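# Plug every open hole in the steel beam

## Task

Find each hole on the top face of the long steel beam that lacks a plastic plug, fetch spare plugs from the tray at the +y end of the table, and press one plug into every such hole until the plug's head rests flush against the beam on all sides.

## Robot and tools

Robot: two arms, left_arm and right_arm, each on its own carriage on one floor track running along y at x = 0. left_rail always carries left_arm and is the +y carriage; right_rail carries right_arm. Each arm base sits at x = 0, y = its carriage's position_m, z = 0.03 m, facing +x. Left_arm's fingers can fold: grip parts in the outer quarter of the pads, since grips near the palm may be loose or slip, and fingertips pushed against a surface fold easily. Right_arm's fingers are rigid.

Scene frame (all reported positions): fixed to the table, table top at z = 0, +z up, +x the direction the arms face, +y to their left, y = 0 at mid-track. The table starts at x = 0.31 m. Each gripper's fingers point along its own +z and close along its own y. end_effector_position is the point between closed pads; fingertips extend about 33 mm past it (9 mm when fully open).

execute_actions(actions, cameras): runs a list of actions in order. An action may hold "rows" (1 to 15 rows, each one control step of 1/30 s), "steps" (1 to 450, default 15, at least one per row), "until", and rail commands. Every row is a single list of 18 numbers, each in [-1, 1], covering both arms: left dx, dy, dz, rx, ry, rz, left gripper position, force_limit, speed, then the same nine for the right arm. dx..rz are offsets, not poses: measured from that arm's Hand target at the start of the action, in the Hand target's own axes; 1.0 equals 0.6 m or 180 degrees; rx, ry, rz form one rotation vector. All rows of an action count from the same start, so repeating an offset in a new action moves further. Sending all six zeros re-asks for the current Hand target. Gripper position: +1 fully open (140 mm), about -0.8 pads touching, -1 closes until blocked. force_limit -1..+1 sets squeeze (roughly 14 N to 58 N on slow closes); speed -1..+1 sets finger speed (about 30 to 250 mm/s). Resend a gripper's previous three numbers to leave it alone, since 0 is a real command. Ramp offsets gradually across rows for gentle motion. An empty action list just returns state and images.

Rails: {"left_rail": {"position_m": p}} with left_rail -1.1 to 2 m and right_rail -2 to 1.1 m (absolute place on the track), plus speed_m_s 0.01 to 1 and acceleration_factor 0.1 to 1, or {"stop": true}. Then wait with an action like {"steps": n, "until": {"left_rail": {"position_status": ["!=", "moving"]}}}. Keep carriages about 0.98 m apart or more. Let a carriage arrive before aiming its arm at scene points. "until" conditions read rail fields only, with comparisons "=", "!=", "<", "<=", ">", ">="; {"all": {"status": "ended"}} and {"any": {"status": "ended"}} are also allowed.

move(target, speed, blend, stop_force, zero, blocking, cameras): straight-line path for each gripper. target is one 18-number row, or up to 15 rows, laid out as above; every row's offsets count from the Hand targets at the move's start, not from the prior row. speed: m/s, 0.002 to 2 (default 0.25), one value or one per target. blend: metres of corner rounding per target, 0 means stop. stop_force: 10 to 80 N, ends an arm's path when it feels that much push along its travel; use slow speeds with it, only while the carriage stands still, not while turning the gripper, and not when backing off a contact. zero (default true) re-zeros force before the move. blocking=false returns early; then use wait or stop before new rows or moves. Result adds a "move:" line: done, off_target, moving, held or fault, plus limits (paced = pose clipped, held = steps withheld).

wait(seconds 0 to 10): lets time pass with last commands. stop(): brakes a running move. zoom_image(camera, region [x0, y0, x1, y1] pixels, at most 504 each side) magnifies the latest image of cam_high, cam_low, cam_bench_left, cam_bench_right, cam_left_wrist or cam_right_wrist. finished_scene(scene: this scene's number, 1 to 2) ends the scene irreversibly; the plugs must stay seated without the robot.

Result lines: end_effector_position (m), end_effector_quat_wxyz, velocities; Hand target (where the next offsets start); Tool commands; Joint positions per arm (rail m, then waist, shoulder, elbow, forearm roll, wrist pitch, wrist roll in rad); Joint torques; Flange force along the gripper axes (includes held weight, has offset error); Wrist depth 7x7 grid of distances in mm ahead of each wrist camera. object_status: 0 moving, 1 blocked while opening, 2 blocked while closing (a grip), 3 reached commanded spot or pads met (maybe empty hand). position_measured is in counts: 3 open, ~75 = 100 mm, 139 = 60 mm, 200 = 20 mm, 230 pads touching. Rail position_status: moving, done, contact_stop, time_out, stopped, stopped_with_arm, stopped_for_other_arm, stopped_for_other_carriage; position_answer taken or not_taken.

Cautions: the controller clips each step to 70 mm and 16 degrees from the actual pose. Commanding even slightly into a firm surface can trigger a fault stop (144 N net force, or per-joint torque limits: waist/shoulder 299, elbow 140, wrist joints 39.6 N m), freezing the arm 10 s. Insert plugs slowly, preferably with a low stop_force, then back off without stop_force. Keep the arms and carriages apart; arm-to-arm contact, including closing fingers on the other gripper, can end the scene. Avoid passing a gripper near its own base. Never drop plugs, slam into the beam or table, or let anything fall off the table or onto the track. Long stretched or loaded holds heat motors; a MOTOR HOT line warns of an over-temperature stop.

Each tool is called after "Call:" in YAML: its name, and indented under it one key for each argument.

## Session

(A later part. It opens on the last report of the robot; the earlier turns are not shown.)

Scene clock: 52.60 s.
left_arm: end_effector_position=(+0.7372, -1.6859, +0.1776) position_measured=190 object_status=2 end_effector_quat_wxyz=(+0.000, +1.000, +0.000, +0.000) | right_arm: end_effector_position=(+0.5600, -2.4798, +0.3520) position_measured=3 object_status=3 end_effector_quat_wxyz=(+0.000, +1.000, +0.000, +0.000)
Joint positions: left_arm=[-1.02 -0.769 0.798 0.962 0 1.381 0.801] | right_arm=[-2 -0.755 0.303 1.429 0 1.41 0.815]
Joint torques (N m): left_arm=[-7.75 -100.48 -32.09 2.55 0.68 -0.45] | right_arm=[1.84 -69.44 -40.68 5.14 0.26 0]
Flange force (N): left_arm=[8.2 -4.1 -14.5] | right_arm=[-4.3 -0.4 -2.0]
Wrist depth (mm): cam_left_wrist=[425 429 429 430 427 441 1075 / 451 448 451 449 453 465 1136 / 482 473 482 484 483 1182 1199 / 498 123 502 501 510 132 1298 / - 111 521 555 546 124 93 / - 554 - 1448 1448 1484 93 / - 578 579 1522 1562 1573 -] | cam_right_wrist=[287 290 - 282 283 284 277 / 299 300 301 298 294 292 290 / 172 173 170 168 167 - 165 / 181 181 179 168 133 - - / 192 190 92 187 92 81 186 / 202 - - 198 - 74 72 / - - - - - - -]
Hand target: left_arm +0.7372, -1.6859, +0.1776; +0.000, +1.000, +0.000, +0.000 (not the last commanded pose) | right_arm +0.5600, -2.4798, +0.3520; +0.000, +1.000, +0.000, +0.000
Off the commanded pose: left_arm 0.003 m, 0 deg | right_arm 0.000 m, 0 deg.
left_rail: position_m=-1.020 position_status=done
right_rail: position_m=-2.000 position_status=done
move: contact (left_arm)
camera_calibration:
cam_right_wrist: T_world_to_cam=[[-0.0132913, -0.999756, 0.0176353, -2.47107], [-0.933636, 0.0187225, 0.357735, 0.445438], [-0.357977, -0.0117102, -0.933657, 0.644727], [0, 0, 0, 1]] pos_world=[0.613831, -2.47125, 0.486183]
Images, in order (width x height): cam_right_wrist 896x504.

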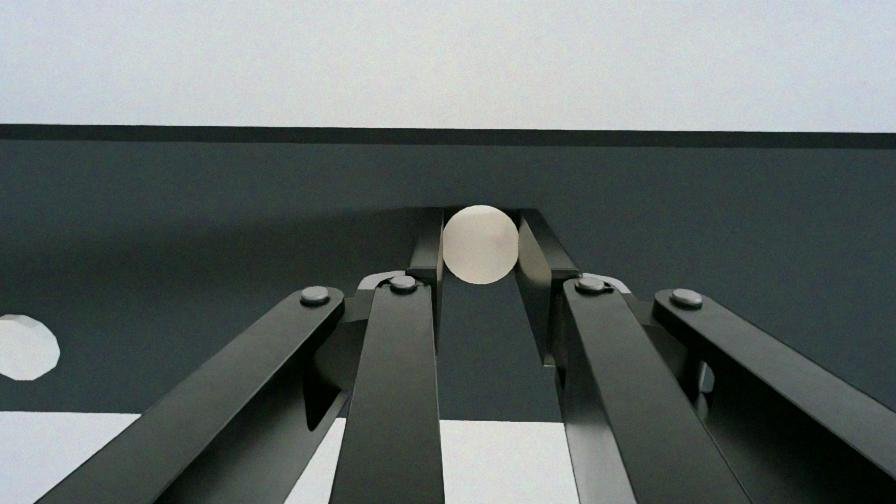

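Call:
execute_actions:
  actions:
    - {"rows":[[0,0,0,0,0,0,-0.3,0,-1,0,0,0,0,0,0,1,1,1]],"steps":45}
  cameras: []

Call:
move:
  target: [0.0025,0,-0.06,0,0,0,-0.3,0,-1,0,0,0,0,0,0,1,1,1]
  speed: 0.1
  cameras: ["cam_right_wrist"]

Call:
execute_actions:
  actions:
    - {"rows":[[0,0,0,0,0,0,-1,0,0,0,0,0,0,0,0,1,1,1]],"steps":30}
  cameras: []

Call:
move:
  target: [0,0,0.075,0,0,0,-1,0,0,0,0,0,0,0,0,1,1,1]
  speed: 0.02
  stop_force: 70
  cameras: []

Call:
move:
  target: [-0.06,0,-0.09,0,0,0,-1,0,0,0,0,0,0,0,0,1,1,1]
  speed: 0.15
  cameras: ["cam_right_wrist","cam_bench_right","cam_bench_left"]

Scene clock: 60.63 s.
left_arm: end_effector_position=(+0.7372, -1.6860, +0.1776) position_measured=167 object_status=3 end_effector_quat_wxyz=(+0.000, +1.000, +0.000, +0.000) | right_arm: end_effector_position=(+0.5600, -2.4798, +0.3520) position_measured=3 object_status=3 end_effector_quat_wxyz=(+0.000, +1.000, +0.000, +0.000)
Joint positions: left_arm=[-1.02 -0.769 0.798 0.962 0 1.381 0.801] | right_arm=[-2 -0.755 0.303 1.429 0 1.41 0.815]
Joint torques (N m): left_arm=[-2.69 -118.34 -42.9 4.36 -0.17 -0.43] | right_arm=[1.69 -69.15 -40.46 5.15 0.16 -0.01]
Flange force (N): left_arm=[2.9 -2.3 3.1] | right_arm=[-3.7 -0.2 -2.1]
Wrist depth (mm): cam_left_wrist=[426 426 434 429 430 439 1089 / 448 449 451 452 456 1126 1126 / 475 474 479 476 479 1182 1206 / 505 123 498 505 510 132 1237 / - 111 545 543 542 124 93 / - 557 601 1431 1448 1466 93 / - 543 640 1513 1542 1552 -] | cam_right_wrist=[287 278 286 281 282 280 278 / 300 - 290 292 290 289 289 / 171 171 170 168 167 166 165 / 181 180 178 166 164 174 178 / 191 186 91 187 114 86 182 / - - - 200 197 77 72 / - - - - - - -]
Hand target: left_arm +0.7372, -1.6860, +0.1776; +0.000, +1.000, +0.000, +0.000 | right_arm +0.5600, -2.4798, +0.3520; +0.000, +1.000, +0.000, +0.000
Off the commanded pose: left_arm 0.000 m, 0 deg | right_arm 0.000 m, 0 deg.
left_rail: position_m=-1.020 position_status=done
right_rail: position_m=-2.000 position_status=done
No camera images: "cameras" was empty.

Scene clock: 61.40 s.
left_arm: end_effector_position=(+0.7387, -1.6859, +0.2137) position_measured=167 object_status=3 end_effector_quat_wxyz=(+0.000, +1.000, +0.000, +0.000) | right_arm: end_effector_position=(+0.5600, -2.4798, +0.3520) position_measured=3 object_status=3 end_effector_quat_wxyz=(+0.000, +1.000, +0.000, +0.000)
Joint positions: left_arm=[-1.02 -0.768 0.788 0.914 0 1.439 0.802] | right_arm=[-2 -0.755 0.303 1.429 0 1.41 0.815]
Joint torques (N m): left_arm=[-2.73 -117.94 -43.45 4.33 -0.21 -0.41] | right_arm=[2.1 -69.44 -40.56 5.18 0.28 -0.08]
Flange force (N): left_arm=[2.6 -2.1 3.5] | right_arm=[-4.1 0.2 -2.0]
Wrist depth (mm): cam_left_wrist=[428 425 436 430 429 439 1070 / 452 449 452 451 455 467 1147 / 478 467 480 475 481 1176 1199 / 505 121 502 505 515 132 1237 / - 111 542 542 545 124 93 / - 550 598 1405 1405 1457 94 / - 581 611 1542 1532 1542 -] | cam_right_wrist=[- 316 314 312 307 314 314 / - 198 330 323 327 322 314 / 209 208 207 202 205 204 201 / 220 215 216 203 164 - 211 / 234 86 92 228 114 86 81 / - - - 413 - 77 72 / - - - - - - -]
Hand target: left_arm +0.7387, -1.6859, +0.2136; +0.000, +1.000, +0.000, +0.000 | right_arm +0.5600, -2.4798, +0.3520; +0.000, +1.000, +0.000, +0.000
Off the commanded pose: left_arm 0.000 m, 0 deg | right_arm 0.000 m, 0 deg.
left_rail: position_m=-1.020 position_status=done
right_rail: position_m=-2.000 position_status=done
move: done
camera_calibration:
cam_right_wrist: T_world_to_cam=[[-0.0132913, -0.999756, 0.0176353, -2.47107], [-0.933636, 0.0187225, 0.357735, 0.445438], [-0.357977, -0.0117102, -0.933657, 0.644727], [0, 0, 0, 1]] pos_world=[0.613831, -2.47125, 0.486183]
Images, in order (width x height): cam_right_wrist 896x504.

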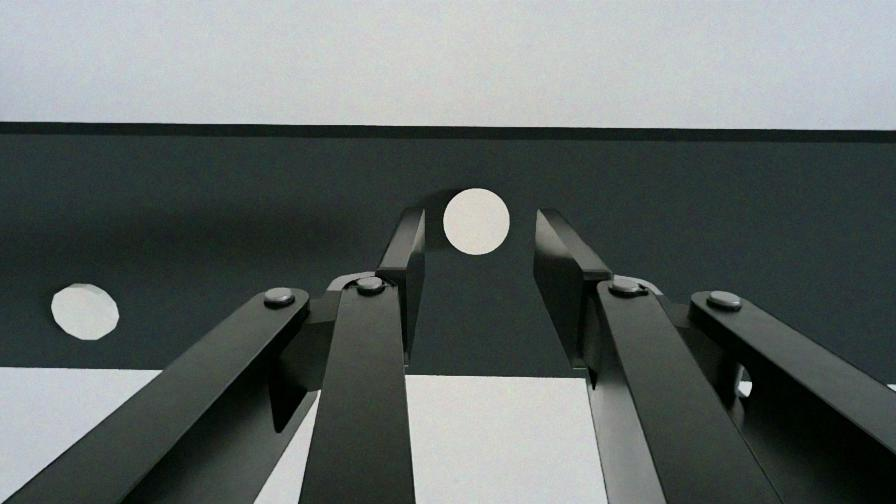

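Scene clock: 62.60 s.
left_arm: end_effector_position=(+0.7387, -1.6859, +0.2136) position_measured=233 object_status=3 end_effector_quat_wxyz=(+0.000, +1.000, +0.000, +0.000) | right_arm: end_effector_position=(+0.5600, -2.4798, +0.3520) position_measured=3 object_status=3 end_effector_quat_wxyz=(+0.000, +1.000, +0.000, +0.000)
Joint positions: left_arm=[-1.02 -0.768 0.789 0.914 0 1.439 0.802] | right_arm=[-2 -0.755 0.303 1.429 0 1.41 0.815]
Joint torques (N m): left_arm=[-2.84 -118 -43.44 4.39 -0.12 -0.43] | right_arm=[1.76 -69.79 -40.69 5.13 0.18 -0.05]
Flange force (N): left_arm=[2.5 -1.9 3.7] | right_arm=[-3.4 0.3 -2.0]
Wrist depth (mm): cam_left_wrist=[425 429 429 429 430 436 1055 / 451 449 451 454 452 464 1131 / 477 474 477 480 478 1182 1206 / 507 123 502 509 513 132 1237 / - 111 543 542 1448 124 93 / - 555 - 1431 1439 1457 93 / - 582 645 1532 1583 1532 -] | cam_right_wrist=[327 319 318 - 304 313 307 / 336 329 326 324 - - 330 / 209 208 207 203 - 200 200 / 217 219 219 213 - 212 - / 229 232 86 86 94 225 - / 421 - 72 68 - - - / - - 68 - - 70 -]
Hand target: left_arm +0.7387, -1.6859, +0.2136; +0.000, +1.000, +0.000, +0.000 | right_arm +0.5600, -2.4798, +0.3520; +0.000, +1.000, +0.000, +0.000
Off the commanded pose: left_arm 0.000 m, 0 deg | right_arm 0.000 m, 0 deg.
left_rail: position_m=-1.020 position_status=done
right_rail: position_m=-2.000 position_status=done
No camera images: "cameras" was empty.

Scene clock: 65.53 s.
left_arm: end_effector_position=(+0.7388, -1.6860, +0.1795) position_measured=233 object_status=3 end_effector_quat_wxyz=(+0.000, +1.000, +0.000, +0.000) | right_arm: end_effector_position=(+0.5600, -2.4798, +0.3520) position_measured=3 object_status=3 end_effector_quat_wxyz=(+0.000, +1.000, +0.000, +0.000)
Joint positions: left_arm=[-1.02 -0.768 0.799 0.957 0 1.385 0.802] | right_arm=[-2 -0.755 0.303 1.429 0 1.41 0.815]
Joint torques (N m): left_arm=[-5.02 -25.28 -0.74 3.85 -6.61 -0.42] | right_arm=[2.06 -69.66 -40.58 5.18 0.29 -0.01]
Flange force (N): left_arm=[-12.3 -18.7 -89.9] | right_arm=[-3.7 0.9 -1.7]
Wrist depth (mm): cam_left_wrist=[428 426 426 425 432 440 1075 / 447 456 451 469 452 467 1136 / 469 477 477 476 477 1164 1224 / 505 123 504 500 515 132 1257 / - 111 547 551 543 124 93 / - 556 530 1457 1405 1439 93 / - 578 625 1513 1532 1532 -] | cam_right_wrist=[290 288 294 282 283 278 282 / 301 303 301 - - - 298 / 176 174 174 172 168 170 170 / 185 182 183 178 179 181 176 / 195 195 190 86 94 189 - / 205 - 72 69 - - - / - - 68 - - 70 -]
Hand target: left_arm +0.7388, -1.6860, +0.1795; +0.000, +1.000, +0.000, +0.000 (not the last commanded pose) | right_arm +0.5600, -2.4798, +0.3520; +0.000, +1.000, +0.000, +0.000
Off the commanded pose: left_arm 0.011 m, 0 deg | right_arm 0.000 m, 0 deg.
left_rail: position_m=-1.020 position_status=done
right_rail: position_m=-2.000 position_status=done
move: contact (left_arm)
No camera images: "cameras" was empty.

Scene clock: 66.30 s.
left_arm: end_effector_position=(+0.7028, -1.6860, +0.2334) position_measured=233 object_status=3 end_effector_quat_wxyz=(+0.000, +1.000, +0.000, +0.000) | right_arm: end_effector_position=(+0.5600, -2.4798, +0.3520) position_measured=3 object_status=3 end_effector_quat_wxyz=(+0.000, +1.000, +0.000, +0.000)
Joint positions: left_arm=[-1.02 -0.794 0.731 0.98 0 1.429 0.777] | right_arm=[-2 -0.755 0.303 1.429 0 1.41 0.815]
Joint torques (N m): left_arm=[-2.81 -113.93 -43.17 4.37 -0.15 -0.41] | right_arm=[1.74 -69.38 -40.55 5.13 0.28 -0.07]
Flange force (N): left_arm=[3.7 -1.2 3.2] | right_arm=[-4.2 -0.8 -2.6]
Wrist depth (mm): cam_left_wrist=[424 429 429 429 432 441 1075 / 449 450 454 455 453 1147 1131 / 476 477 481 479 481 1182 1193 / 504 123 506 505 507 132 1263 / - 111 539 546 540 124 93 / - 555 - 1448 1414 1466 93 / - 578 675 1562 1522 1552 -] | cam_right_wrist=[333 335 336 324 330 329 - / 219 220 217 212 207 210 215 / 229 228 227 226 - 224 221 / 244 241 239 148 - - 240 / - - - 86 94 - - / - - 72 68 - - - / - - 68 - - 70 -]
Hand target: left_arm +0.7028, -1.6860, +0.2335; +0.000, +1.000, +0.000, +0.000 | right_arm +0.5600, -2.4798, +0.3520; +0.000, +1.000, +0.000, +0.000
Off the commanded pose: left_arm 0.000 m, 0 deg | right_arm 0.000 m, 0 deg.
left_rail: position_m=-1.020 position_status=done
right_rail: position_m=-2.000 position_status=done
move: done
camera_calibration:
cam_right_wrist: T_world_to_cam=[[-0.0132913, -0.999756, 0.0176353, -2.47107], [-0.933636, 0.0187225, 0.357735, 0.445438], [-0.357977, -0.0117102, -0.933657, 0.644727], [0, 0, 0, 1]] pos_world=[0.613831, -2.47125, 0.486183]
Images, in order (width x height): cam_bench_left 896x504, cam_bench_right 896x504, cam_right_wrist 896x504.

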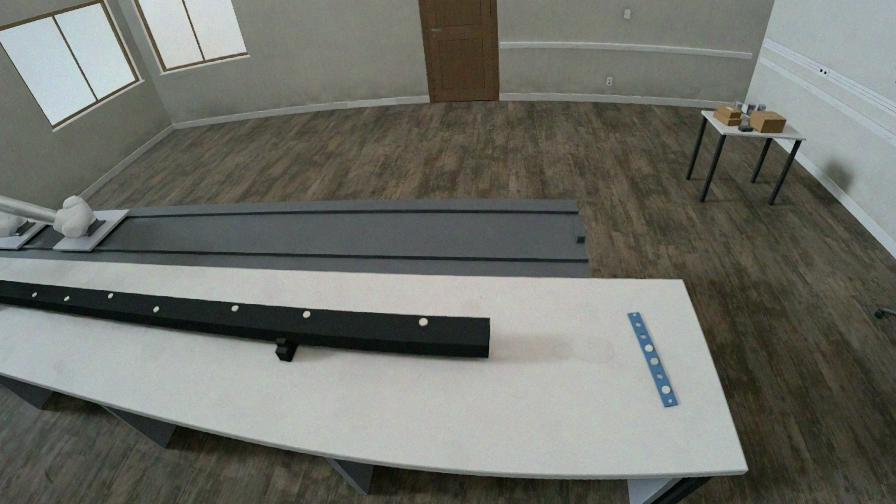

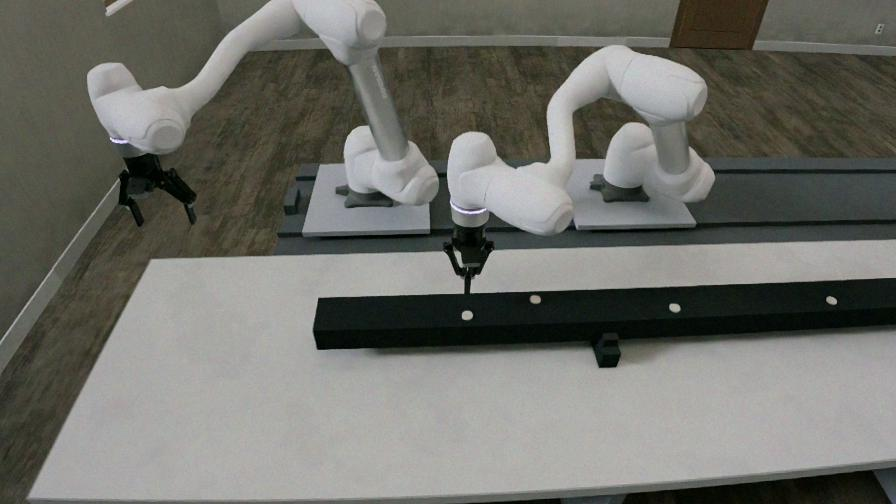

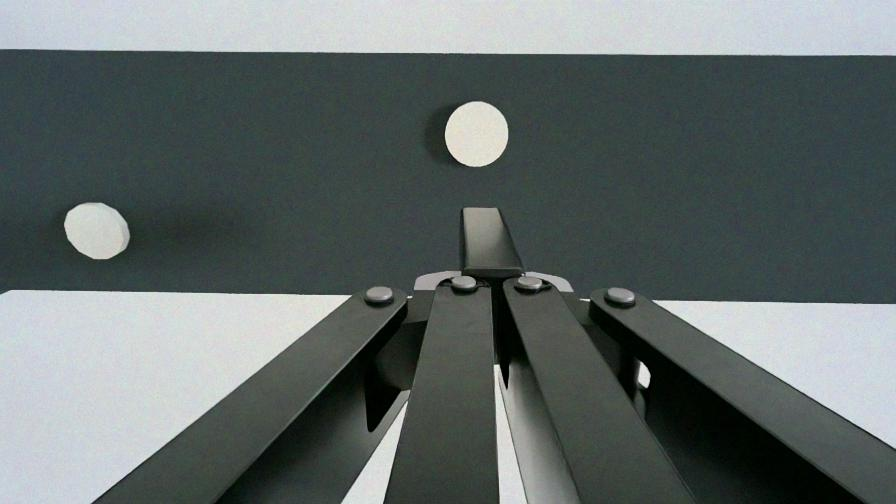

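Call:
move:
  target: [0.06,0,0.075,0,0,0,-1,0,0,0,0,0,0,0,0,1,1,1]
  speed: 0.1
  cameras: []

Call:
move:
  target: [0,0,0.05,0,0,0,-1,0,0,0,0,0,0,0,0,1,1,1]
  speed: 0.02
  stop_force: 80
  cameras: []

Call:
move:
  target:
    - [0,0,-0.07,0,0,0,-1,0,0,0,0,0,0,0,0,1,1,1]
    - [-0.0765,-0.308,-0.07,0,0,0,-1,0,0,0,0,0,0,0,0,1,1,1]
  speed: 0.15
  cameras: []

Call:
move:
  target: [0,0,0.1,0,0,0,-1,0,0,0,0,0,0,0,0,1,1,1]
  speed: 0.02
  stop_force: 80
  cameras: ["cam_right_wrist"]

Call:
move:
  target: [0,0,-0.1,0,0,0,-1,0,0,0,0,0,0,0,0,1,1,1]
  speed: 0.15
  cameras: []

Scene clock: 73.97 s.
left_arm: end_effector_position=(+0.7388, -1.6861, +0.1886) position_measured=233 object_status=3 end_effector_quat_wxyz=(+0.000, +1.000, +0.000, +0.000) | right_arm: end_effector_position=(+0.5600, -2.4798, +0.3520) position_measured=3 object_status=3 end_effector_quat_wxyz=(+0.000, +1.000, +0.000, +0.000)
Joint positions: left_arm=[-1.02 -0.768 0.796 0.946 0 1.399 0.802] | right_arm=[-2 -0.755 0.303 1.429 0 1.41 0.815]
Joint torques (N m): left_arm=[-3.05 -118.9 -43.12 4.35 -0.14 -0.46] | right_arm=[1.64 -69.52 -40.41 5.12 0.23 -0.14]
Flange force (N): left_arm=[3.8 -1.0 3.9] | right_arm=[-2.9 -0.2 -1.9]
Wrist depth (mm): cam_left_wrist=[427 427 429 431 426 441 1094 / 457 450 449 452 453 1136 1131 / 465 478 477 479 484 1182 1224 / 505 123 501 507 510 132 1270 / - 111 559 552 545 124 93 / - 547 - 1457 1431 1448 93 / - 579 601 1522 1542 1573 -] | cam_right_wrist=[296 - 294 293 289 288 285 / 312 308 303 308 304 - 303 / 183 182 181 179 179 178 176 / 193 191 191 185 188 187 185 / 203 204 86 86 94 196 197 / 216 - 72 68 - - 207 / - - 68 - - 70 -]
Hand target: left_arm +0.7388, -1.6861, +0.1885; +0.000, +1.000, +0.000, +0.000 | right_arm +0.5600, -2.4798, +0.3520; +0.000, +1.000, +0.000, +0.000
Off the commanded pose: left_arm 0.000 m, 0 deg | right_arm 0.000 m, 0 deg.
left_rail: position_m=-1.020 position_status=done
right_rail: position_m=-2.000 position_status=done
move: done
No camera images: "cameras" was empty.

Scene clock: 75.67 s.
left_arm: end_effector_position=(+0.7390, -1.6861, +0.1794) position_measured=233 object_status=3 end_effector_quat_wxyz=(+0.001, +1.000, +0.000, +0.001) | right_arm: end_effector_position=(+0.5600, -2.4798, +0.3520) position_measured=3 object_status=3 end_effector_quat_wxyz=(+0.000, +1.000, +0.000, +0.000)
Joint positions: left_arm=[-1.02 -0.768 0.799 0.957 0 1.383 0.802] | right_arm=[-2 -0.755 0.303 1.429 0 1.41 0.815]
Joint torques (N m): left_arm=[-3.98 -19.99 -0.87 4.25 -8.74 -0.39] | right_arm=[1.7 -69.46 -40.51 5.12 0.25 -0.03]
Flange force (N): left_arm=[-18.1 -22.1 -94.1] | right_arm=[-3.2 0.3 -2.1]
Wrist depth (mm): cam_left_wrist=[429 425 429 430 431 441 1084 / 441 453 451 450 456 464 1147 / 479 477 472 476 476 1176 1199 / 498 123 541 506 516 132 1257 / - 111 530 536 542 124 93 / - 550 - 1431 1431 1466 93 / - 581 680 1513 1532 1532 -] | cam_right_wrist=[288 287 288 - 286 282 279 / - 300 296 293 295 293 291 / 176 174 173 172 171 170 170 / 185 184 183 178 179 179 179 / 197 195 189 86 94 188 188 / 207 - 72 69 - - 196 / - - 68 - - 70 -]
Hand target: left_arm +0.7390, -1.6861, +0.1794; +0.001, +1.000, +0.000, +0.001 (not the last commanded pose) | right_arm +0.5600, -2.4798, +0.3520; +0.000, +1.000, +0.000, +0.000
Off the commanded pose: left_arm 0.021 m, 0 deg | right_arm 0.000 m, 0 deg.
left_rail: position_m=-1.020 position_status=done
right_rail: position_m=-2.000 position_status=done
move: contact (left_arm)
No camera images: "cameras" was empty.

Scene clock: 77.93 s.
left_arm: end_effector_position=(+0.6930, -1.5013, +0.2211) position_measured=233 object_status=3 end_effector_quat_wxyz=(+0.001, +1.000, +0.000, +0.001) | right_arm: end_effector_position=(+0.5600, -2.4798, +0.3520) position_measured=3 object_status=3 end_effector_quat_wxyz=(+0.000, +1.000, +0.000, +0.000)
Joint positions: left_arm=[-1.02 -0.648 0.521 1.352 0 1.266 0.923] | right_arm=[-2 -0.755 0.303 1.429 0 1.41 0.815]
Joint torques (N m): left_arm=[-3.35 -93.12 -41.11 4.18 -0.17 -0.41] | right_arm=[2 -69.66 -40.61 5.13 0.22 -0.03]
Flange force (N): left_arm=[3.2 -3.2 2.0] | right_arm=[-3.6 0.3 -1.9]
Wrist depth (mm): cam_left_wrist=[423 428 429 430 433 441 1079 / 450 451 451 450 452 467 1131 / 474 472 476 472 480 1182 1224 / 502 123 505 506 512 132 1237 / - 111 541 543 542 124 93 / - 552 591 1422 1431 1431 93 / - 578 637 1552 1513 1513 -] | cam_right_wrist=[196 197 198 196 196 192 194 / 206 204 203 205 203 201 200 / 217 218 214 214 213 211 211 / 230 227 227 148 223 222 220 / - 412 - 86 94 - - / - - 72 69 - - 424 / - - 68 - - 70 -]
Hand target: left_arm +0.6930, -1.5012, +0.2211; +0.001, +1.000, +0.000, +0.001 | right_arm +0.5600, -2.4798, +0.3520; +0.000, +1.000, +0.000, +0.000
Off the commanded pose: left_arm 0.000 m, 0 deg | right_arm 0.000 m, 0 deg.
left_rail: position_m=-1.020 position_status=done
right_rail: position_m=-2.000 position_status=done
move: done
No camera images: "cameras" was empty.

Scene clock: 81.27 s.
left_arm: end_effector_position=(+0.6931, -1.5014, +0.1796) position_measured=233 object_status=3 end_effector_quat_wxyz=(+0.001, +1.000, +0.000, +0.001) | right_arm: end_effector_position=(+0.5600, -2.4798, +0.3520) position_measured=3 object_status=3 end_effector_quat_wxyz=(+0.000, +1.000, +0.000, +0.000)
Joint positions: left_arm=[-1.02 -0.648 0.544 1.395 0 1.2 0.923] | right_arm=[-2 -0.755 0.303 1.429 0 1.41 0.815]
Joint torques (N m): left_arm=[-5.8 -5.23 -3.96 3.23 -11.67 -0.38] | right_arm=[1.49 -69.39 -40.51 5.14 0.14 -0.02]
Flange force (N): left_arm=[-24.6 -26.1 -103.4] | right_arm=[-3.2 -0.3 -2.3]
Wrist depth (mm): cam_left_wrist=[441 427 428 433 432 438 1070 / 452 451 450 453 451 467 1136 / 477 475 478 473 483 1187 1206 / 502 123 498 510 507 132 1277 / - 111 517 542 543 124 93 / - 555 581 1448 1422 1466 93 / - 579 622 1542 1532 1542 -] | cam_right_wrist=[158 158 157 157 157 157 156 / 167 166 165 163 164 163 163 / 176 175 175 173 172 171 168 / 185 185 184 176 179 180 179 / 192 193 189 86 94 189 187 / - - 72 68 - - - / - - 68 - - 70 -]
Hand target: left_arm +0.6931, -1.5014, +0.1796; +0.001, +1.000, +0.000, +0.001 (not the last commanded pose) | right_arm +0.5600, -2.4798, +0.3520; +0.000, +1.000, +0.000, +0.000
Off the commanded pose: left_arm 0.018 m, 0 deg | right_arm 0.000 m, 0 deg.
left_rail: position_m=-1.020 position_status=done
right_rail: position_m=-2.000 position_status=done
move: contact (left_arm)
camera_calibration:
cam_right_wrist: T_world_to_cam=[[-0.0132913, -0.999756, 0.0176353, -2.47107], [-0.933636, 0.0187225, 0.357735, 0.445438], [-0.357977, -0.0117102, -0.933657, 0.644727], [0, 0, 0, 1]] pos_world=[0.613831, -2.47125, 0.486183]
Images, in order (width x height): cam_right_wrist 896x504.

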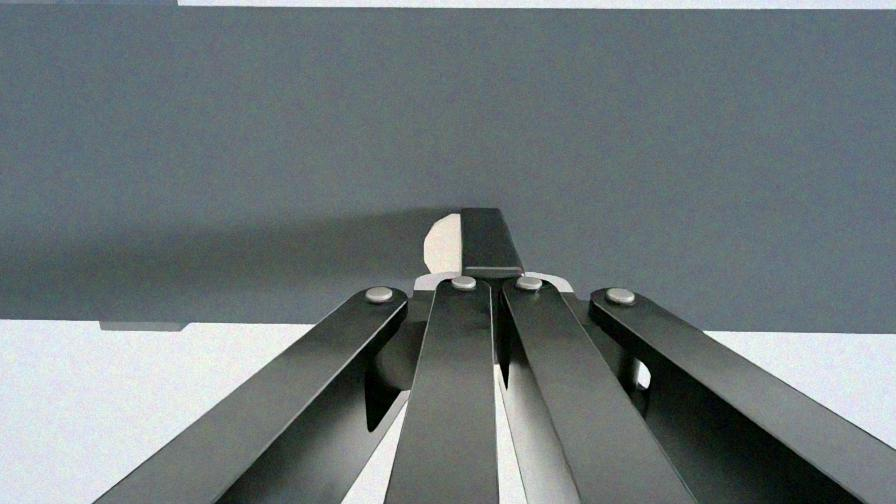

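Scene clock: 82.07 s.
left_arm: end_effector_position=(+0.6930, -1.5013, +0.2395) position_measured=233 object_status=3 end_effector_quat_wxyz=(+0.001, +1.000, +0.000, +0.001) | right_arm: end_effector_position=(+0.5600, -2.4798, +0.3520) position_measured=3 object_status=3 end_effector_quat_wxyz=(+0.000, +1.000, +0.000, +0.000)
Joint positions: left_arm=[-1.02 -0.648 0.512 1.332 0 1.295 0.923] | right_arm=[-2 -0.755 0.303 1.429 0 1.41 0.815]
Joint torques (N m): left_arm=[-2.6 -93.6 -42.34 4.26 -0.12 -0.42] | right_arm=[1.95 -69.53 -40.6 5.14 0.23 0.01]
Flange force (N): left_arm=[1.9 -3.1 3.3] | right_arm=[-3.2 0.9 -1.7]
Wrist depth (mm): cam_left_wrist=[420 437 426 427 428 438 1070 / 448 449 449 453 454 463 1131 / 480 475 478 478 483 1164 1206 / 505 123 509 507 521 132 1257 / - 111 537 543 542 124 93 / - 554 594 1439 1431 1475 93 / - 609 663 1503 1522 1513 -] | cam_right_wrist=[215 214 215 215 213 210 209 / 224 223 222 220 220 219 215 / 236 235 233 229 231 230 229 / 249 248 246 148 241 241 238 / 418 - - 86 94 - - / - - 72 69 - - - / - - 68 - - 70 -]
Hand target: left_arm +0.6930, -1.5013, +0.2396; +0.001, +1.000, +0.000, +0.001 | right_arm +0.5600, -2.4798, +0.3520; +0.000, +1.000, +0.000, +0.000
Off the commanded pose: left_arm 0.000 m, 0 deg | right_arm 0.000 m, 0 deg.
left_rail: position_m=-1.020 position_status=done
right_rail: position_m=-2.000 position_status=done
move: done
No camera images: "cameras" was empty.

Factory plug reads the same height, so ours is seated.

Call:
finished_scene:
  scene: 2

The scene is finished: the task was done.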